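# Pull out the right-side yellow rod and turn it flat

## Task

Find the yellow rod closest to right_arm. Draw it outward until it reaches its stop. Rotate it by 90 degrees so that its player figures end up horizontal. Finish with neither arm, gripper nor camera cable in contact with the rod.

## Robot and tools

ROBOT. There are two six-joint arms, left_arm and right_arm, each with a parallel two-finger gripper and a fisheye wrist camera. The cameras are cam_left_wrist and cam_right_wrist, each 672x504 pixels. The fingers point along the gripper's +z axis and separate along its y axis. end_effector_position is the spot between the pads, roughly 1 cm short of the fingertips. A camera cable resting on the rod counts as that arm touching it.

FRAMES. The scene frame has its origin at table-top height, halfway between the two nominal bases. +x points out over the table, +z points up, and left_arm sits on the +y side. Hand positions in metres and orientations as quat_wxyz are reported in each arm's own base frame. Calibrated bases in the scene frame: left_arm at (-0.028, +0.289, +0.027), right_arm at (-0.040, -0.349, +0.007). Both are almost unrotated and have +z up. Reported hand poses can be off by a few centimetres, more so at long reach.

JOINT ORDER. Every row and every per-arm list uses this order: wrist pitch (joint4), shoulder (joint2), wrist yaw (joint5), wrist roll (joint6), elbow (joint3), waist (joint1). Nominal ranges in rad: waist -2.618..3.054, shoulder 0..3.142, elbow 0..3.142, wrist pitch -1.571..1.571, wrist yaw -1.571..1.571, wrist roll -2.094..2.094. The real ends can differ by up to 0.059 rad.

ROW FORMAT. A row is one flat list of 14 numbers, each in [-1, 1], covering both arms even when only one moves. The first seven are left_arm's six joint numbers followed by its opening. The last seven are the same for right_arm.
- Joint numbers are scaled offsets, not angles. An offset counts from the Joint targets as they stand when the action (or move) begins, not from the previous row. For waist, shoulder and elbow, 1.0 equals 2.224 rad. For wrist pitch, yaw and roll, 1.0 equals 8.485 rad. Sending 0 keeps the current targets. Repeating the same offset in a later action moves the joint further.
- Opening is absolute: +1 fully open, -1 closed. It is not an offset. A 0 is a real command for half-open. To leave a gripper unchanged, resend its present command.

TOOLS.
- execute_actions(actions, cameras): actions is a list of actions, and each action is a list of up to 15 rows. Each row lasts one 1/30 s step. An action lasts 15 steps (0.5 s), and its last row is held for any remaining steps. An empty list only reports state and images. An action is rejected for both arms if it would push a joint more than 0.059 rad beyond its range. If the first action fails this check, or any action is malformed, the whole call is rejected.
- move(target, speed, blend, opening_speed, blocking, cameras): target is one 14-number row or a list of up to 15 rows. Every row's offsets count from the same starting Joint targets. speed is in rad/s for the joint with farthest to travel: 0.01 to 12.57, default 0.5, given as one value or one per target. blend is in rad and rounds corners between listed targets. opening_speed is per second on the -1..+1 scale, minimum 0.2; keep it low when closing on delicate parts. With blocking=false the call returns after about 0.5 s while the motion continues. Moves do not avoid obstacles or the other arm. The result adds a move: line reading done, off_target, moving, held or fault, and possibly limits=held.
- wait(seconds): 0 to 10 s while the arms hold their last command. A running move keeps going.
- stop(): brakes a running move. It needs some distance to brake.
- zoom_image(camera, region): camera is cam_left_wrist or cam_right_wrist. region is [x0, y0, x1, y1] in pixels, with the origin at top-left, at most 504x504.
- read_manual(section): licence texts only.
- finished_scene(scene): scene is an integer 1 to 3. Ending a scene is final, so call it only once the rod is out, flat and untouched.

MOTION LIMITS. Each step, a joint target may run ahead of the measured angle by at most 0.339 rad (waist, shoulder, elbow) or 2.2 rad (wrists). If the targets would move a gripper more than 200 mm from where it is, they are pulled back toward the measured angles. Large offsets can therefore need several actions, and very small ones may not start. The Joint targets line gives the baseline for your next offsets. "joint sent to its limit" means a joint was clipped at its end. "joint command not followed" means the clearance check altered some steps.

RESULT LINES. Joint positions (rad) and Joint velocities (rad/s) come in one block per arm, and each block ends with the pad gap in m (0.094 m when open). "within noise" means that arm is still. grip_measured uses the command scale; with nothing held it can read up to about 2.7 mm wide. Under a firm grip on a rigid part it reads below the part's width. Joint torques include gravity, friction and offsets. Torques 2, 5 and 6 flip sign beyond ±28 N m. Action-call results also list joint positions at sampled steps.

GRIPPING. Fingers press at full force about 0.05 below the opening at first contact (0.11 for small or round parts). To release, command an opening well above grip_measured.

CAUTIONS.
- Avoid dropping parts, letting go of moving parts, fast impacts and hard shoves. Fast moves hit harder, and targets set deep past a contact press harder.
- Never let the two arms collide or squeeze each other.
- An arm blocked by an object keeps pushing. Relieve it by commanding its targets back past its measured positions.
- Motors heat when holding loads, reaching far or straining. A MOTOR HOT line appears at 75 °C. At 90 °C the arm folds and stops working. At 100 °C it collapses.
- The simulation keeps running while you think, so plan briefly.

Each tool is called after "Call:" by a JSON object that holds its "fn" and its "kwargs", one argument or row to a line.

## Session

Works.

Call:
{"fn": "execute_actions", "kwargs": {
  "actions": []
}}

Call:
{"fn": "zoom_image", "kwargs": {
  "camera": "cam_right_wrist",
  "region": [140, 80, 440, 280]
}}

Call:
{"fn": "zoom_image", "kwargs": {
  "camera": "cam_left_wrist",
  "region": [350, 120, 672, 340]
}}

Scene clock: 0.00 s.
left_arm: end_effector_position=(+0.3899, -0.0004, +0.1147) grip_measured=+1.000 end_effector_quat_wxyz=(+0.609, -0.026, +0.793, +0.006) | right_arm: end_effector_position=(+0.3960, -0.0474, +0.1154) grip_measured=+1.000 end_effector_quat_wxyz=(+0.595, +0.094, +0.794, -0.086)
Joint names: [wrist pitch, shoulder, wrist yaw, wrist roll, elbow, waist]
Joint positions: left_arm=[0.911 1.495 -0.08 -0.043 0.322 -0.04 0.094] | right_arm=[0.848 1.518 0.234 0.044 0.38 -0.018 0.094]
Joint velocities: within noise
Joint torques (N m): no reading
Heat: left arm: 42 °C; right arm: 40 °C.
Joint targets: left_arm=[0.899 1.493 -0.081 -0.042 0.324 -0.040] | right_arm=[0.837 1.515 0.234 0.045 0.383 -0.018]
Tool commands: left_gripper/opening=+1.0 right_gripper/opening=+1.0
camera_calibration:
cam_left_wrist: T_world_to_cam=[[0.0222135, -0.980285, 0.196335, -0.0420869], [-0.593611, -0.170951, -0.786385, 0.357186], [0.804446, -0.0990782, -0.585705, -0.125405], [0, 0, 0, 1]] pos_world=[0.313846, 0.00737939, 0.215698]
cam_right_wrist: T_world_to_cam=[[-0.244005, -0.947103, 0.208463, 0.0183839], [-0.655393, 0.00260904, -0.755284, 0.379511], [0.714788, -0.320918, -0.621361, -0.108823], [0, 0, 0, 1]] pos_world=[0.331, -0.0185021, 0.215188]

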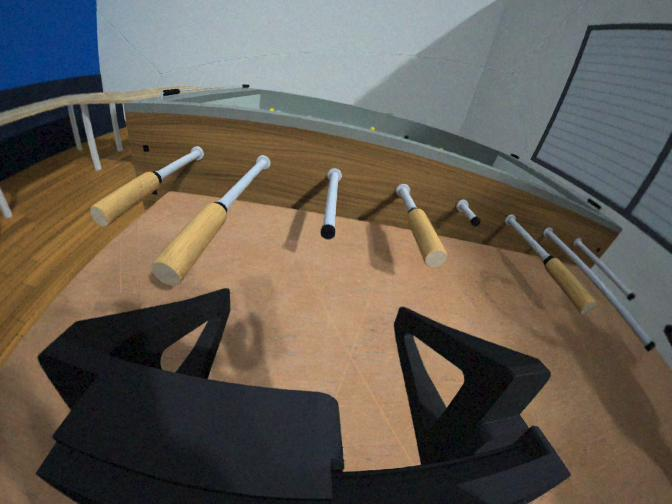

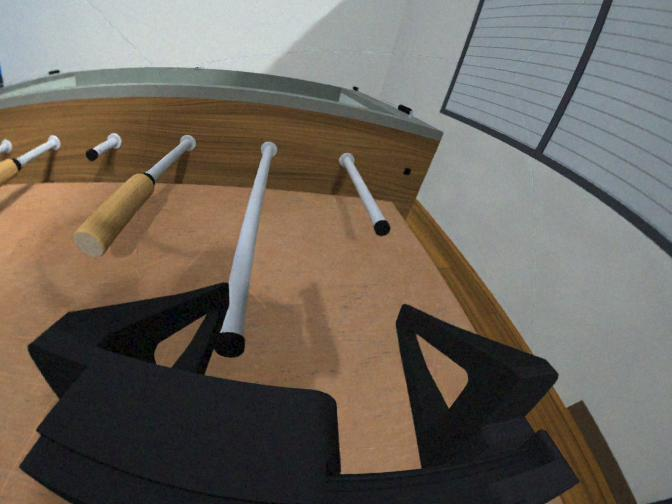

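Scaled by 1.680 (camera's finer frame: 960x720).

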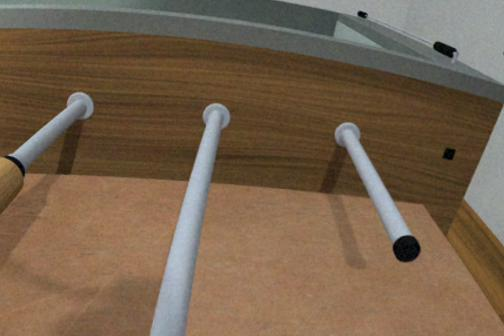

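Scaled by 1.565 (camera's finer frame: 960x720).

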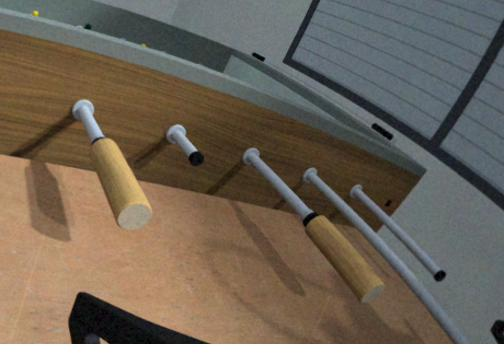

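Call:
{"fn": "move", "kwargs": {
  "target": [
    [0,0,0,0,0,0,1,0,-0.0674,0,0,0,0,1],
    [0,0,0,0,0,0,1,0.0713,0.1956,0.0416,-0.0053,0.1099,0.2496,1],
    [0,0,0,0,0,0,1,0.0713,0.2945,0.0416,-0.0053,0.1099,0.2496,1]
  ],
  "speed": [0.6,0.7,0.5],
  "blend": 0.05,
  "cameras": ["cam_right_wrist"]
}}

Scene clock: 31.87 s.
left_arm: end_effector_position=(+0.3899, -0.0004, +0.1147) grip_measured=+1.000 end_effector_quat_wxyz=(+0.609, -0.026, +0.793, +0.006) | right_arm: end_effector_position=(+0.4356, +0.1466, +0.0668) grip_measured=+1.000 end_effector_quat_wxyz=(+0.667, -0.007, +0.744, -0.040)
Joint positions: left_arm=[0.911 1.495 -0.08 -0.043 0.322 -0.04 0.094] | right_arm=[1.416 2.157 0.585 0.003 0.611 0.538 0.094]
Joint torques (N m): left_arm=[1.88 -5.78 -0.03 0.02 5.34 -0.02] | right_arm=[1.91 -6.86 0.11 -0.03 4.49 -0.05]
Heat: left arm: 42 °C; right arm: 43 °C.
Joint targets: left_arm=[0.899 1.493 -0.081 -0.042 0.324 -0.040] | right_arm=[1.442 2.170 0.587 0.000 0.628 0.537]
move: done
cam_right_wrist: T_world_to_cam=[[-0.0714825, -0.965847, 0.249056, 0.146822], [-0.502791, -0.180759, -0.845297, 0.334599], [0.861447, -0.185647, -0.472698, -0.19866], [0, 0, 0, 1]] pos_world=[0.349863, 0.165409, 0.152362]

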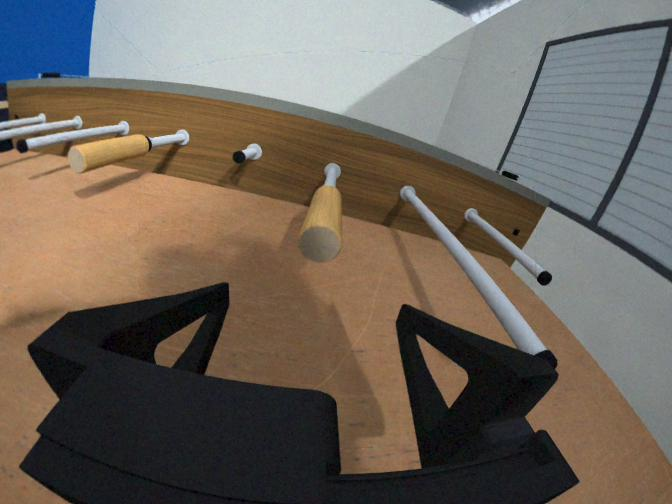

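Call:
{"fn": "move", "kwargs": {
  "target": [
    [0,0,0,0,0,0,1,-0.0184,0.0382,-0.0072,0,0.1054,-0.0365,1],
    [0,0,0,0,0,0,1,-0.035,0.0863,-0.0154,0,0.2113,-0.0679,1]
  ],
  "speed": 0.4,
  "blend": 0.05,
  "cameras": ["cam_right_wrist"]
}}

Scene clock: 52.73 s.
left_arm: end_effector_position=(+0.3899, -0.0004, +0.1147) grip_measured=+1.000 end_effector_quat_wxyz=(+0.609, -0.026, +0.793, +0.006) | right_arm: end_effector_position=(+0.5508, +0.1412, +0.0709) grip_measured=+1.000 end_effector_quat_wxyz=(+0.674, +0.015, +0.738, -0.042)
Joint positions: left_arm=[0.911 1.495 -0.08 -0.043 0.322 -0.04 0.094] | right_arm=[1.16 2.337 0.472 0.003 1.076 0.392 0.094]
Joint torques (N m): left_arm=[1.88 -5.79 -0.03 0.01 5.33 -0.02] | right_arm=[1.55 -8.46 -0.07 -0.03 6.34 -0.49]
Heat: left arm: 42 °C; right arm: 45 °C.
Joint targets: left_arm=[0.899 1.493 -0.081 -0.042 0.324 -0.040] | right_arm=[1.145 2.362 0.456 0.000 1.098 0.386]
move: done
cam_right_wrist: T_world_to_cam=[[-0.108831, -0.968716, 0.223035, 0.171617], [-0.490626, -0.14279, -0.859591, 0.384061], [0.864547, -0.202977, -0.459738, -0.297094], [0, 0, 0, 1]] pos_world=[0.463959, 0.160785, 0.155273]

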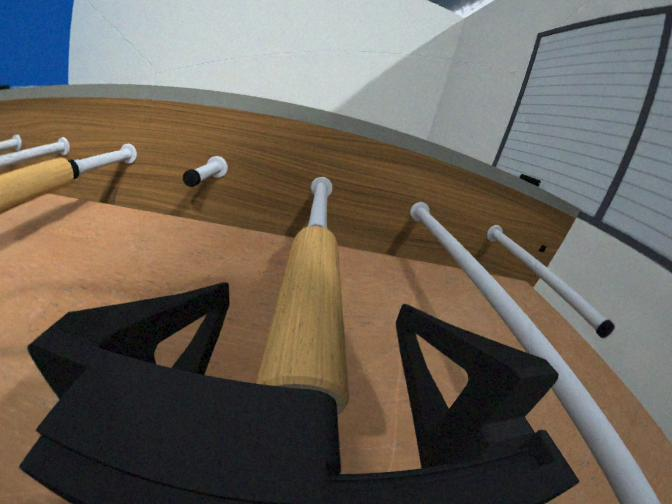

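Call:
{"fn": "move", "kwargs": {
  "target": [0,0,0,0,0,0,1,0,0,0,0,0,0,-0.9],
  "opening_speed": 1,
  "cameras": ["cam_right_wrist"]
}}

Scene clock: 59.13 s.
left_arm: end_effector_position=(+0.3899, -0.0004, +0.1147) grip_measured=+1.000 end_effector_quat_wxyz=(+0.609, -0.026, +0.793, +0.006) | right_arm: end_effector_position=(+0.5510, +0.1421, +0.0707) grip_measured=-0.306 end_effector_quat_wxyz=(+0.673, +0.013, +0.738, -0.040)
Joint positions: left_arm=[0.911 1.495 -0.08 -0.043 0.322 -0.04 0.094] | right_arm=[1.158 2.337 0.467 0.003 1.077 0.392 0.033]
Joint torques (N m): left_arm=[1.88 -5.76 -0.03 0.02 5.3 -0.06] | right_arm=[1.6 -8.46 -0.04 -0.03 6.28 -0.49]
Heat: left arm: 42 °C; right arm: 45 °C.
Joint targets: left_arm=[0.899 1.493 -0.081 -0.042 0.324 -0.040] | right_arm=[1.145 2.362 0.456 0.000 1.098 0.386]
move: done
cam_right_wrist: T_world_to_cam=[[-0.103723, -0.969196, 0.223385, 0.169814], [-0.491247, -0.145368, -0.858804, 0.38464], [0.864822, -0.198815, -0.461037, -0.297853], [0, 0, 0, 1]] pos_world=[0.464156, 0.16128, 0.155075]

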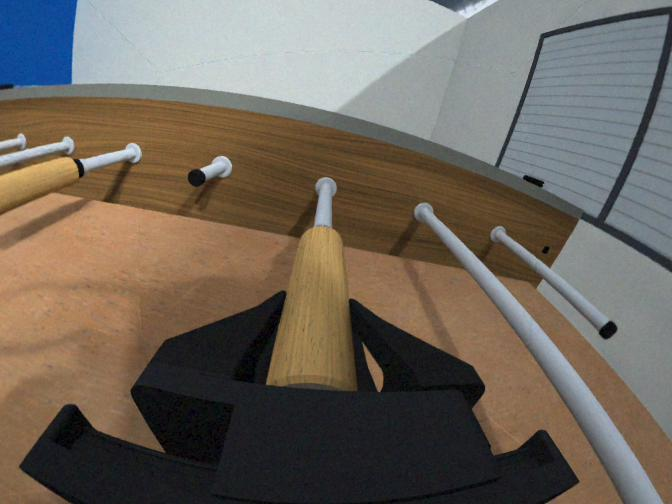

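Call:
{"fn": "move", "kwargs": {
  "target": [
    [0,0,0,0,0,0,1,0.0166,-0.0472,0.0082,0,-0.1059,0.0314,-0.9],
    [0,0,0,0,0,0,1,0.0279,-0.0728,0.0155,0,-0.1745,0.0591,-0.9]
  ],
  "speed": 0.3,
  "blend": 0.04,
  "cameras": ["cam_right_wrist"]
}}

Scene clock: 68.80 s.
left_arm: end_effector_position=(+0.3899, -0.0004, +0.1147) grip_measured=+1.000 end_effector_quat_wxyz=(+0.609, -0.026, +0.793, +0.006) | right_arm: end_effector_position=(+0.4700, +0.1493, +0.0682) grip_measured=-0.306 end_effector_quat_wxyz=(+0.674, +0.006, +0.738, -0.043)
Joint positions: left_arm=[0.911 1.495 -0.08 -0.043 0.322 -0.04 0.094] | right_arm=[1.362 2.22 0.572 0.002 0.753 0.502 0.033]
Joint torques (N m): left_arm=[1.89 -5.74 -0.03 0.02 5.3 -0.03] | right_arm=[1.76 -10.39 0.26 -0.05 0.46 1.42]
Heat: left arm: 42 °C; right arm: 44 °C.
Joint targets: left_arm=[0.899 1.493 -0.081 -0.042 0.324 -0.040] | right_arm=[1.382 2.200 0.588 0.000 0.709 0.518]
move: off_target (right_arm); right_arm: the elbow is farthest, 0.044 rad from its target
cam_right_wrist: T_world_to_cam=[[-0.0981837, -0.966978, 0.235187, 0.165189], [-0.489045, -0.158942, -0.857655, 0.344808], [0.866715, -0.199225, -0.45729, -0.228563], [0, 0, 0, 1]] pos_world=[0.382944, 0.169004, 0.152356]

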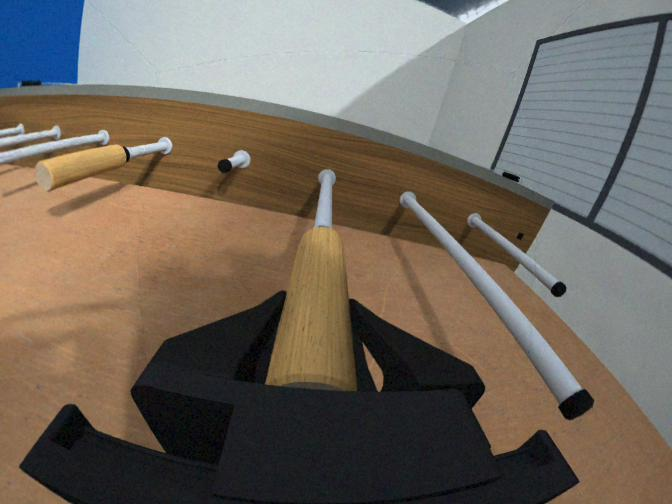

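Call:
{"fn": "move", "kwargs": {
  "target": [0,0,0,0,0,0,1,0.005,-0.005,0.003,0,-0.036,0.0095,-0.9],
  "speed": 0.25,
  "cameras": []
}}

Scene clock: 73.60 s.
left_arm: end_effector_position=(+0.3899, -0.0004, +0.1147) grip_measured=+1.000 end_effector_quat_wxyz=(+0.609, -0.026, +0.793, +0.006) | right_arm: end_effector_position=(+0.4676, +0.1475, +0.0669) grip_measured=-0.306 end_effector_quat_wxyz=(+0.673, +0.004, +0.739, -0.042)
Joint positions: left_arm=[0.911 1.495 -0.08 -0.043 0.322 -0.04 0.094] | right_arm=[1.369 2.217 0.566 0.001 0.74 0.5 0.033]
Joint torques (N m): left_arm=[1.87 -5.79 -0.01 0.02 5.31 -0.03] | right_arm=[2.2 -10.89 0.6 -0.01 -4.71 3.54]
Heat: left arm: 42 °C; right arm: 44 °C.
Joint targets: left_arm=[0.899 1.493 -0.081 -0.042 0.324 -0.040] | right_arm=[1.424 2.189 0.613 0.000 0.629 0.539]
move: off_target (right_arm); right_arm: the elbow is farthest, 0.111 rad from its target

Call:
{"fn": "move", "kwargs": {
  "target": [
    [0,0,0,0,0,0,1,0.0084,0.0364,-0.0042,0,0.0409,-0.0121,-0.9],
    [0,0,0,0,0,0,1,0.0084,0.0364,-0.0042,-0.187,0.0409,-0.0121,-0.9]
  ],
  "speed": [0.3,0.8]
}}

Scene clock: 83.77 s.
left_arm: end_effector_position=(+0.3899, -0.0004, +0.1147) grip_measured=+1.000 end_effector_quat_wxyz=(+0.609, -0.026, +0.793, +0.006) | right_arm: end_effector_position=(+0.4701, +0.1473, +0.0725) grip_measured=-0.307 end_effector_quat_wxyz=(+0.465, -0.497, +0.521, -0.515)
Joint positions: left_arm=[0.911 1.495 -0.08 -0.043 0.322 -0.04 0.094] | right_arm=[1.461 2.257 0.573 -1.576 0.752 0.499 0.033]
Joint torques (N m): left_arm=[1.88 -5.75 -0.03 0.02 5.31 -0.08] | right_arm=[2 -7.69 0.11 -0.14 1.1 1.18]
Heat: left arm: 42 °C; right arm: 46 °C.
Joint targets: left_arm=[0.899 1.493 -0.081 -0.042 0.324 -0.040] | right_arm=[1.496 2.270 0.578 -1.586 0.720 0.512]
move: done
cam_left_wrist: T_world_to_cam=[[0.0222135, -0.980285, 0.196335, -0.0420869], [-0.593611, -0.170951, -0.786385, 0.357186], [0.804446, -0.0990782, -0.585705, -0.125405], [0, 0, 0, 1]] pos_world=[0.313846, 0.00737939, 0.215698]
cam_right_wrist: T_world_to_cam=[[0.00252263, 0.206739, 0.978393, -0.111909], [-0.458095, -0.86946, 0.184902, 0.362671], [0.8889, -0.448664, 0.0925129, -0.24069], [0, 0, 0, 1]] pos_world=[0.380369, 0.230475, 0.0646996]

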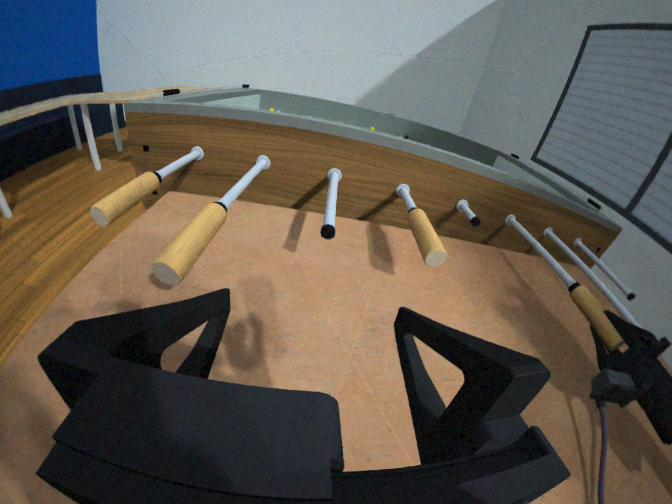

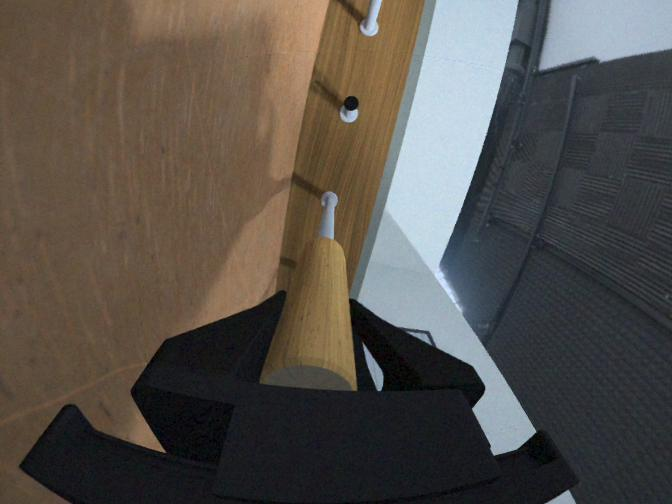

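Call:
{"fn": "move", "kwargs": {
  "target": [0,0,0,0,0,0,1,0,0,0,0,0,0,-0.1],
  "opening_speed": 0.4,
  "cameras": ["cam_right_wrist"]
}}

Scene clock: 95.97 s.
left_arm: end_effector_position=(+0.3899, -0.0004, +0.1147) grip_measured=+1.000 end_effector_quat_wxyz=(+0.609, -0.026, +0.793, +0.006) | right_arm: end_effector_position=(+0.4655, +0.1471, +0.0674) grip_measured=-0.102 end_effector_quat_wxyz=(-0.456, +0.508, -0.518, +0.516)
Joint positions: left_arm=[0.911 1.495 -0.08 -0.043 0.322 -0.04 0.094] | right_arm=[1.461 2.257 0.574 -1.588 0.735 0.503 0.042]
Joint torques (N m): left_arm=[1.89 -5.81 -0.03 0.02 5.34 -0.06] | right_arm=[1.99 -7.58 0.14 0.02 2.26 0.79]
Heat: left arm: 42 °C; right arm: 47 °C.
Joint targets: left_arm=[0.899 1.493 -0.081 -0.042 0.324 -0.040] | right_arm=[1.495 2.270 0.578 -1.587 0.720 0.512]
move: done
cam_right_wrist: T_world_to_cam=[[0.0174999, 0.227289, 0.97367, -0.116496], [-0.451384, -0.867138, 0.210534, 0.356164], [0.892158, -0.443183, 0.0874199, -0.238225], [0, 0, 0, 1]] pos_world=[0.37534, 0.229744, 0.0592697]

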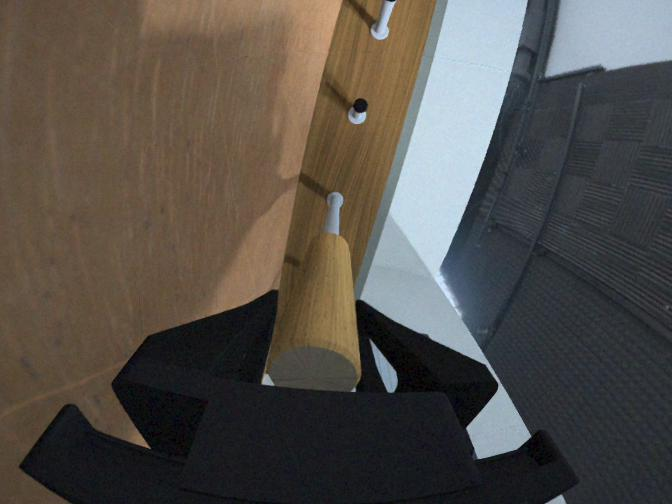

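Call:
{"fn": "move", "kwargs": {
  "target": [
    [0,0,0,0,0,0,1,0,-0.0072,0,0,0,0,-0.1],
    [0,0,0,0,0,0,1,0.0012,-0.0459,0.0085,0,-0.054,0.0306,-0.1],
    [0,0,0,0,0,0,1,0.0053,-0.0832,0.0203,0,-0.1205,0.076,-0.1]
  ],
  "speed": 0.25
}}

Scene clock: 105.27 s.
left_arm: end_effector_position=(+0.3899, -0.0004, +0.1147) grip_measured=+1.000 end_effector_quat_wxyz=(+0.609, -0.026, +0.793, +0.006) | right_arm: end_effector_position=(+0.3842, +0.1539, +0.0660) grip_measured=-0.102 end_effector_quat_wxyz=(-0.421, +0.541, -0.515, +0.515)
Joint positions: left_arm=[0.911 1.495 -0.08 -0.043 0.322 -0.04 0.094] | right_arm=[1.48 2.103 0.745 -1.589 0.464 0.675 0.042]
Joint torques (N m): left_arm=[1.87 -5.76 -0.03 0.02 5.31 -0.1] | right_arm=[2.18 -8.25 0.21 0.03 1.76 0.59]
Heat: left arm: 42 °C; right arm: 48 °C.
Joint targets: left_arm=[0.899 1.493 -0.081 -0.042 0.324 -0.040] | right_arm=[1.541 2.085 0.750 -1.587 0.452 0.681]
move: off_target (right_arm); right_arm: the wrist pitch is farthest, 0.060 rad from its target
cam_left_wrist: T_world_to_cam=[[0.0222135, -0.980285, 0.196335, -0.0420869], [-0.593611, -0.170951, -0.786385, 0.357186], [0.804446, -0.0990782, -0.585705, -0.125405], [0, 0, 0, 1]] pos_world=[0.313846, 0.00737939, 0.215698]
cam_right_wrist: T_world_to_cam=[[0.0839081, 0.293973, 0.952124, -0.14965], [-0.432615, -0.850002, 0.300567, 0.309801], [0.897666, -0.437123, 0.0558547, -0.163499], [0, 0, 0, 1]] pos_world=[0.293349, 0.235855, 0.0585011]

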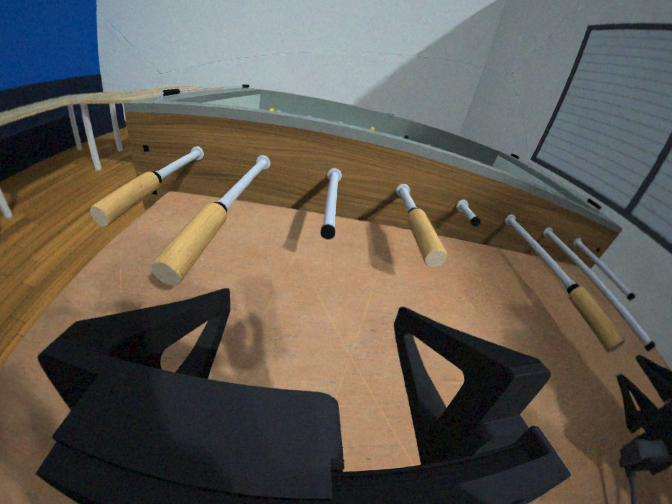

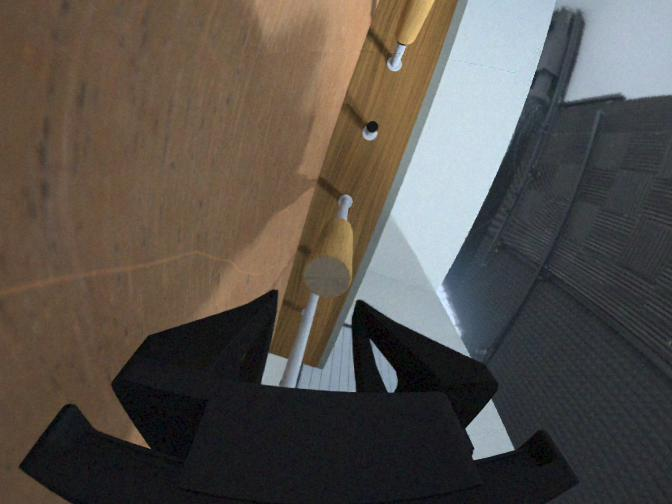

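Call:
{"fn": "finished_scene", "kwargs": {
  "scene": 2
}}

The scene is finished: the task was done.


## Next scene

The same job, from a new start.

Call:
{"fn": "execute_actions", "kwargs": {
  "actions": []
}}

Call:
{"fn": "zoom_image", "kwargs": {
  "camera": "cam_right_wrist",
  "region": [0, 80, 440, 320]
}}

Call:
{"fn": "zoom_image", "kwargs": {
  "camera": "cam_left_wrist",
  "region": [350, 120, 672, 340]
}}

Scene clock: 0.00 s.
left_arm: end_effector_position=(+0.4127, +0.0165, +0.1264) grip_measured=+1.000 end_effector_quat_wxyz=(+0.618, -0.002, +0.786, +0.007) | right_arm: end_effector_position=(+0.3903, -0.0463, +0.1052) grip_measured=+1.000 end_effector_quat_wxyz=(+0.587, +0.098, +0.798, -0.097)
Joint names: [wrist pitch, shoulder, wrist yaw, wrist roll, elbow, waist]
Joint positions: left_arm=[0.901 1.55 0.039 0.018 0.411 0.054 0.094] | right_arm=[0.871 1.537 0.276 0.046 0.357 0.003 0.094]
Joint velocities: within noise
Joint torques (N m): no reading
Heat: left arm: 40 °C; right arm: 38 °C.
Joint targets: left_arm=[0.889 1.548 0.039 0.019 0.413 0.054] | right_arm=[0.861 1.534 0.277 0.048 0.360 0.003]
Tool commands: left_gripper/opening=+1.0 right_gripper/opening=+1.0
camera_calibration:
cam_left_wrist: T_world_to_cam=[[-0.0177666, -0.985889, 0.166453, -0.00796993], [-0.580802, -0.125334, -0.804339, 0.378982], [0.813851, -0.110967, -0.570379, -0.140833], [0, 0, 0, 1]] pos_world=[0.334589, 0.0240143, 0.225829]
cam_right_wrist: T_world_to_cam=[[-0.259, -0.939853, 0.222701, 0.0247898], [-0.669431, 0.00846419, -0.742826, 0.372487], [0.696262, -0.341475, -0.631359, -0.103415], [0, 0, 0, 1]] pos_world=[0.327779, -0.0151678, 0.20588]

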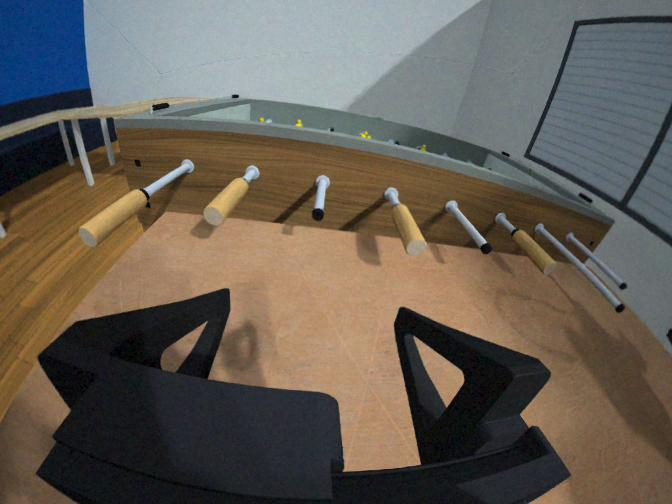

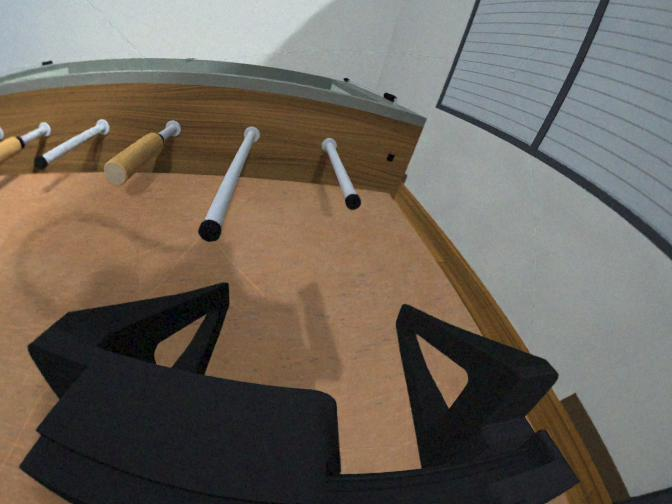

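Scaled by 1.145 (camera's finer frame: 960x720).

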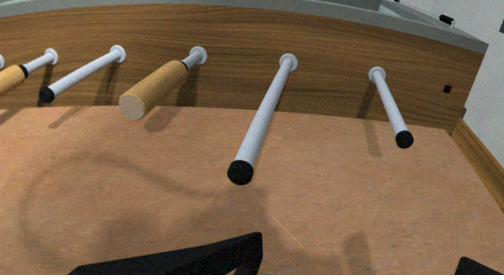

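Scaled by 1.565 (camera's finer frame: 960x720).

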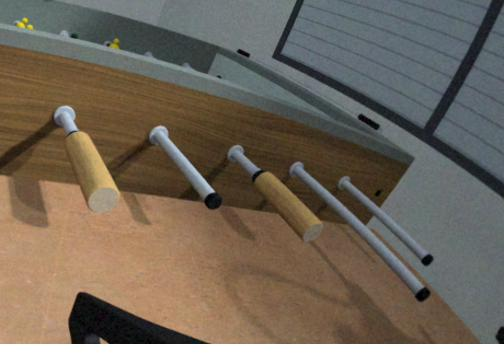

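Call:
{"fn": "move", "kwargs": {
  "target": [
    [0,0,0,0,0,0,1,0,-0.0674,0,0,0,0,1],
    [0,0,0,0,0,0,1,0.0405,0.232,0.0321,-0.0057,0.2864,0.2187,1],
    [0,0,0,0,0,0,1,0.0405,0.3453,0.0321,-0.0057,0.2864,0.2187,1]
  ],
  "speed": [0.6,0.7,0.5],
  "blend": 0.05,
  "cameras": ["cam_right_wrist"]
}}

Scene clock: 20.60 s.
left_arm: end_effector_position=(+0.4127, +0.0165, +0.1264) grip_measured=+1.000 end_effector_quat_wxyz=(+0.618, -0.002, +0.786, +0.007) | right_arm: end_effector_position=(+0.5160, +0.1733, +0.0717) grip_measured=+1.000 end_effector_quat_wxyz=(+0.672, +0.001, +0.739, -0.038)
Joint positions: left_arm=[0.901 1.55 0.039 0.018 0.411 0.054 0.094] | right_arm=[1.2 2.291 0.548 0.002 0.981 0.494 0.094]
Joint torques (N m): left_arm=[1.85 -6.78 -0.01 0.01 5.65 -0.03] | right_arm=[1.69 -9.05 0.12 -0.03 5.63 -0.34]
Heat: left arm: 41 °C; right arm: 40 °C.
Joint targets: left_arm=[0.889 1.548 0.039 0.019 0.413 0.054] | right_arm=[1.205 2.302 0.550 -0.001 0.997 0.489]
move: done
cam_right_wrist: T_world_to_cam=[[-0.0824772, -0.968447, 0.235178, 0.184273], [-0.490533, -0.165967, -0.855472, 0.375947], [0.867511, -0.185919, -0.461367, -0.26446], [0, 0, 0, 1]] pos_world=[0.429035, 0.191685, 0.156262]

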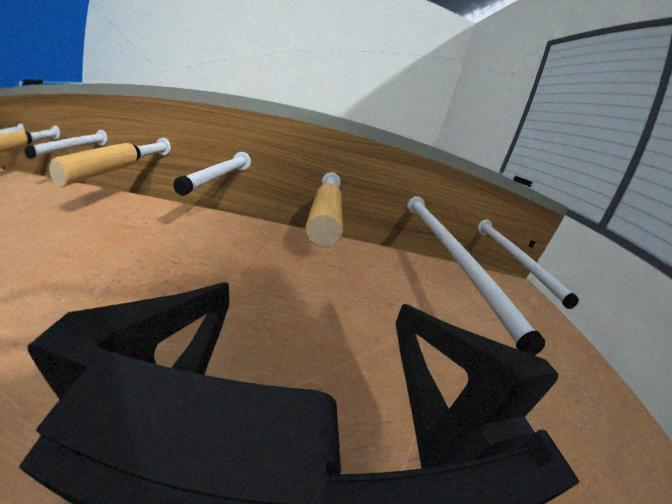

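Call:
{"fn": "move", "kwargs": {
  "target": [
    [0,0,0,0,0,0,1,-0.0248,0.0758,-0.0081,0,0.1659,-0.0375,1],
    [0,0,0,0,0,0,1,-0.0511,0.163,-0.0157,0,0.3498,-0.0661,1]
  ],
  "speed": 0.45,
  "blend": 0.05,
  "cameras": ["cam_right_wrist"]
}}

Call:
{"fn": "move", "kwargs": {
  "target": [0,0,0,0,0,0,1,0,0,0,0,0,0,-0.9],
  "opening_speed": 1,
  "cameras": ["cam_right_wrist"]
}}

Scene clock: 41.03 s.
left_arm: end_effector_position=(+0.4127, +0.0165, +0.1264) grip_measured=+1.000 end_effector_quat_wxyz=(+0.618, -0.002, +0.786, +0.007) | right_arm: end_effector_position=(+0.6668, +0.1648, +0.0694) grip_measured=+1.000 end_effector_quat_wxyz=(+0.671, +0.015, +0.740, -0.043)
Joint positions: left_arm=[0.901 1.55 0.039 0.018 0.411 0.054 0.094] | right_arm=[0.781 2.636 0.432 0.001 1.748 0.35 0.094]
Joint torques (N m): left_arm=[1.86 -6.72 -0.01 0.01 5.67 -0.1] | right_arm=[1.55 -11.36 -0.12 -0.01 8.34 -0.59]
Heat: left arm: 40 °C; right arm: 42 °C.
Joint targets: left_arm=[0.889 1.548 0.039 0.019 0.413 0.054] | right_arm=[0.771 2.665 0.416 -0.001 1.775 0.343]
move: done
cam_right_wrist: T_world_to_cam=[[-0.109619, -0.968188, 0.224934, 0.207755], [-0.497941, -0.142364, -0.855445, 0.447554], [0.860255, -0.205777, -0.466495, -0.389598], [0, 0, 0, 1]] pos_world=[0.580783, 0.184691, 0.154381]

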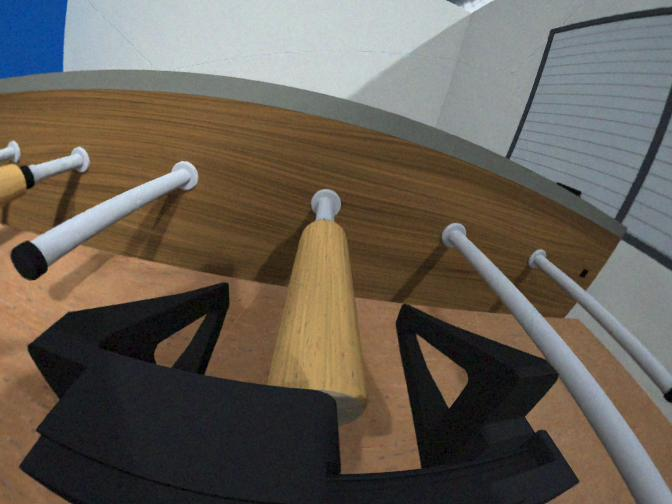

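Scene clock: 43.13 s.
left_arm: end_effector_position=(+0.4127, +0.0165, +0.1264) grip_measured=+1.000 end_effector_quat_wxyz=(+0.618, -0.002, +0.786, +0.007) | right_arm: end_effector_position=(+0.6670, +0.1638, +0.0692) grip_measured=-0.311 end_effector_quat_wxyz=(+0.670, +0.015, +0.741, -0.044)
Joint positions: left_arm=[0.901 1.55 0.039 0.018 0.411 0.054 0.094] | right_arm=[0.78 2.636 0.433 0 1.748 0.349 0.032]
Joint torques (N m): left_arm=[1.86 -6.8 -0.02 0.01 5.61 -0.09] | right_arm=[1.6 -11.36 -0.11 -0.01 8.34 -0.51]
Heat: left arm: 40 °C; right arm: 42 °C.
Joint targets: left_arm=[0.889 1.548 0.039 0.019 0.413 0.054] | right_arm=[0.771 2.665 0.417 -0.001 1.775 0.343]
move: done
cam_right_wrist: T_world_to_cam=[[-0.111576, -0.967696, 0.226088, 0.207995], [-0.498882, -0.142219, -0.854922, 0.44791], [0.859458, -0.20818, -0.466897, -0.388997], [0, 0, 0, 1]] pos_world=[0.580988, 0.183996, 0.15428]

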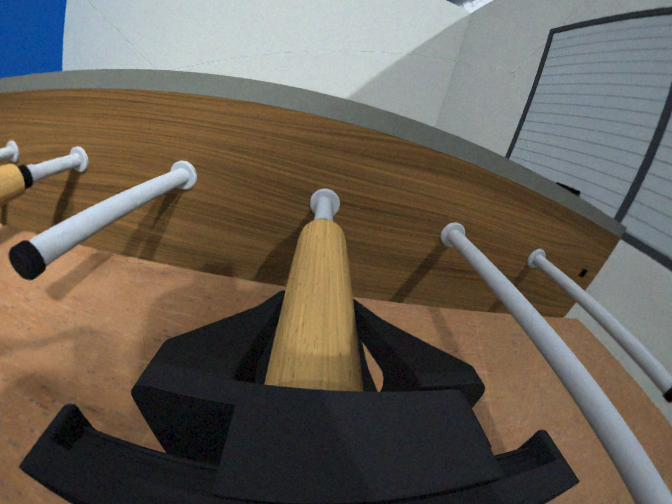

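Call:
{"fn": "move", "kwargs": {
  "target": [
    [0,0,0,0,0,0,1,0.0263,-0.0875,0.0075,0,-0.1839,0.0282,-0.9],
    [0,0,0,0,0,0,1,0.0444,-0.1416,0.0156,0,-0.3064,0.0591,-0.9],
    [0,0,0,0,0,0,1,0.061,-0.1844,0.026,0,-0.4123,0.0988,-0.9]
  ],
  "speed": [0.4,0.4,0.25],
  "blend": 0.04,
  "cameras": ["cam_right_wrist"]
}}

Scene clock: 59.20 s.
left_arm: end_effector_position=(+0.4127, +0.0165, +0.1264) grip_measured=+1.000 end_effector_quat_wxyz=(+0.618, -0.002, +0.786, +0.007) | right_arm: end_effector_position=(+0.4961, +0.1757, +0.0633) grip_measured=-0.311 end_effector_quat_wxyz=(+0.670, +0.004, +0.741, -0.051)
Joint positions: left_arm=[0.901 1.55 0.039 0.018 0.411 0.054 0.094] | right_arm=[1.248 2.29 0.612 0 0.921 0.534 0.032]
Joint torques (N m): left_arm=[1.86 -6.79 0 0.03 5.65 -0.03] | right_arm=[2 -12.56 0.36 0 -0.44 2.52]
Heat: left arm: 40 °C; right arm: 42 °C.
Joint targets: left_arm=[0.889 1.548 0.039 0.019 0.413 0.054] | right_arm=[1.289 2.255 0.637 -0.001 0.858 0.562]
move: off_target (right_arm); right_arm: the elbow is farthest, 0.063 rad from its target
cam_right_wrist: T_world_to_cam=[[-0.103496, -0.96279, 0.249646, 0.1954], [-0.499907, -0.166636, -0.849897, 0.363749], [0.859873, -0.212761, -0.46406, -0.242036], [0, 0, 0, 1]] pos_world=[0.410183, 0.197247, 0.148049]

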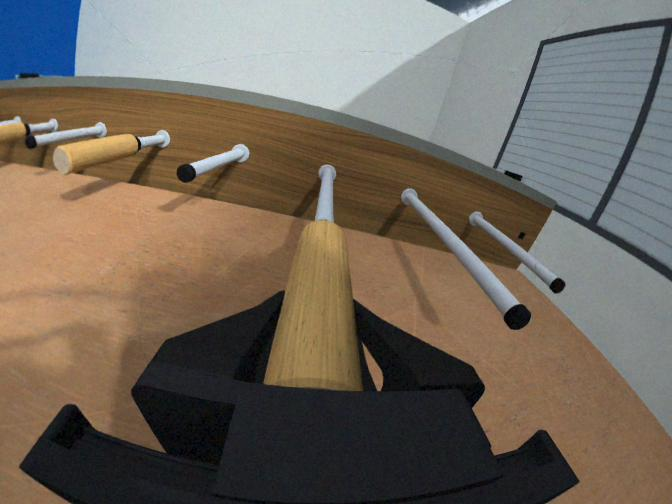

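Call:
{"fn": "move", "kwargs": {
  "target": [
    [0,0,0,0,0,0,1,0.0113,0.0342,-0.002,0,0.0121,-0.0063,-0.9],
    [0,0,0,0,0,0,1,0.0113,0.0342,-0.002,-0.1869,0.0121,-0.0063,-0.9]
  ],
  "speed": [0.3,0.8],
  "cameras": ["cam_right_wrist"]
}}

Call:
{"fn": "move", "kwargs": {
  "target": [0,0,0,0,0,0,1,0,0,0,0,0,0,-0.1],
  "opening_speed": 0.4,
  "cameras": ["cam_right_wrist"]
}}

Scene clock: 72.70 s.
left_arm: end_effector_position=(+0.4127, +0.0165, +0.1264) grip_measured=+1.000 end_effector_quat_wxyz=(+0.618, -0.002, +0.786, +0.007) | right_arm: end_effector_position=(+0.4969, +0.1698, +0.0744) grip_measured=-0.312 end_effector_quat_wxyz=(+0.461, -0.483, +0.528, -0.524)
Joint positions: left_arm=[0.901 1.55 0.039 0.018 0.411 0.054 0.094] | right_arm=[1.366 2.32 0.641 -1.571 0.923 0.532 0.032]
Joint torques (N m): left_arm=[1.85 -6.79 0 0.02 5.64 -0.08] | right_arm=[1.79 -8.84 -0.16 -0.15 1.21 1.52]
Heat: left arm: 40 °C; right arm: 43 °C.
Joint targets: left_arm=[0.889 1.548 0.039 0.019 0.413 0.054] | right_arm=[1.384 2.330 0.620 -1.587 0.885 0.548]
move: off_target (right_arm); right_arm: the elbow is farthest, 0.038 rad from its target
cam_right_wrist: T_world_to_cam=[[-0.00304412, 0.198515, 0.980093, -0.114385], [-0.490715, -0.854274, 0.171507, 0.408795], [0.871315, -0.480424, 0.100015, -0.241037], [0, 0, 0, 1]] pos_world=[0.410273, 0.25613, 0.066104]

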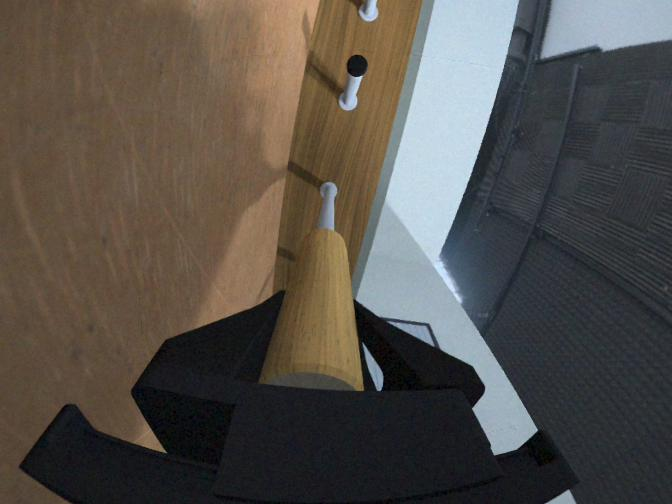

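Scene clock: 74.90 s.
left_arm: end_effector_position=(+0.4127, +0.0165, +0.1264) grip_measured=+1.000 end_effector_quat_wxyz=(+0.618, -0.002, +0.786, +0.007) | right_arm: end_effector_position=(+0.4914, +0.1710, +0.0674) grip_measured=-0.102 end_effector_quat_wxyz=(-0.453, +0.498, -0.522, +0.523)
Joint positions: left_arm=[0.901 1.55 0.039 0.018 0.411 0.054 0.094] | right_arm=[1.37 2.321 0.632 -1.589 0.9 0.537 0.042]
Joint torques (N m): left_arm=[1.85 -6.79 0 0.02 5.65 -0.03] | right_arm=[1.78 -8.64 -0.07 0.04 2.76 1.07]
Heat: left arm: 40 °C; right arm: 43 °C.
Joint targets: left_arm=[0.889 1.548 0.039 0.019 0.413 0.054] | right_arm=[1.384 2.331 0.620 -1.586 0.885 0.548]
move: done
cam_right_wrist: T_world_to_cam=[[0.0128173, 0.225079, 0.974256, -0.119815], [-0.474919, -0.856054, 0.204019, 0.39864], [0.879936, -0.465308, 0.095922, -0.241445], [0, 0, 0, 1]] pos_world=[0.403314, 0.255879, 0.0585604]

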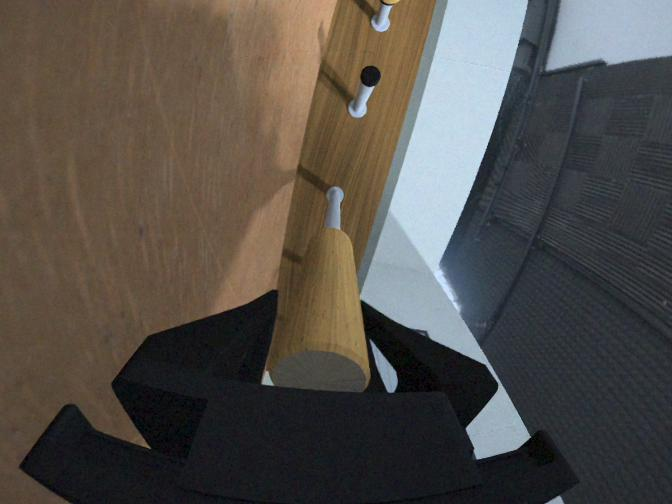

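Call:
{"fn": "move", "kwargs": {
  "target": [
    [0,0,0,0,0,0,1,0,-0.009,0,0,0,0,-0.1],
    [0,0,0,0,0,0,1,0.0041,-0.0472,0.0087,0,-0.0585,0.0268,-0.1],
    [0,0,0,0,0,0,1,0.012,-0.0814,0.0225,0,-0.136,0.08,-0.1]
  ],
  "speed": 0.28
}}

Scene clock: 90.27 s.
left_arm: end_effector_position=(+0.4127, +0.0165, +0.1264) grip_measured=+1.000 end_effector_quat_wxyz=(+0.618, -0.002, +0.786, +0.007) | right_arm: end_effector_position=(+0.3994, +0.1815, +0.0656) grip_measured=-0.102 end_effector_quat_wxyz=(-0.426, +0.529, -0.516, +0.522)
Joint positions: left_arm=[0.901 1.55 0.039 0.018 0.411 0.054 0.094] | right_arm=[1.442 2.169 0.805 -1.589 0.594 0.721 0.042]
Joint torques (N m): left_arm=[1.86 -6.8 0 0.01 5.64 -0.09] | right_arm=[1.97 -9.29 0.18 0.04 2.09 0.47]
Heat: left arm: 40 °C; right arm: 44 °C.
Joint targets: left_arm=[0.889 1.548 0.039 0.019 0.413 0.054] | right_arm=[1.486 2.150 0.811 -1.586 0.582 0.726]
move: off_target (right_arm); right_arm: the wrist pitch is farthest, 0.044 rad from its target
cam_left_wrist: T_world_to_cam=[[-0.0177666, -0.985889, 0.166453, -0.00796993], [-0.580802, -0.125334, -0.804339, 0.378982], [0.813851, -0.110967, -0.570379, -0.140833], [0, 0, 0, 1]] pos_world=[0.334589, 0.0240143, 0.225829]
cam_right_wrist: T_world_to_cam=[[0.0644676, 0.284755, 0.95643, -0.1495], [-0.450455, -0.846921, 0.282514, 0.347866], [0.890468, -0.449042, 0.0736706, -0.161235], [0, 0, 0, 1]] pos_world=[0.309911, 0.264784, 0.0565873]

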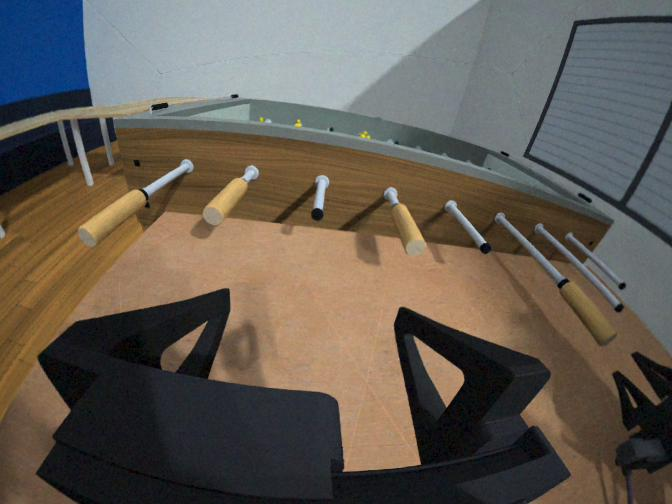

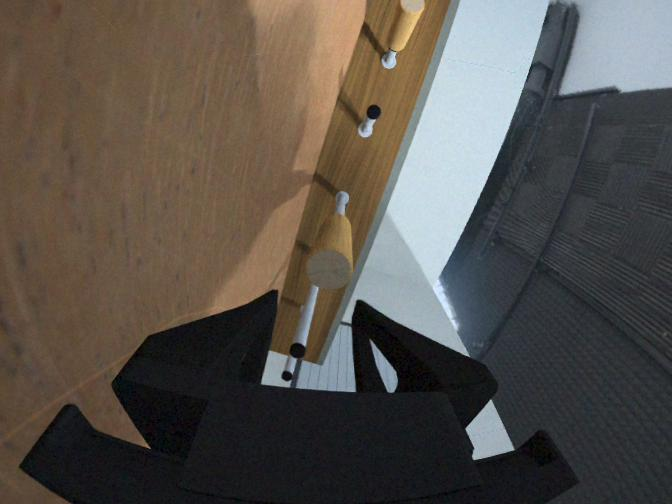

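Call:
{"fn": "finished_scene", "kwargs": {
  "scene": 3
}}

The scene is finished: the task was done.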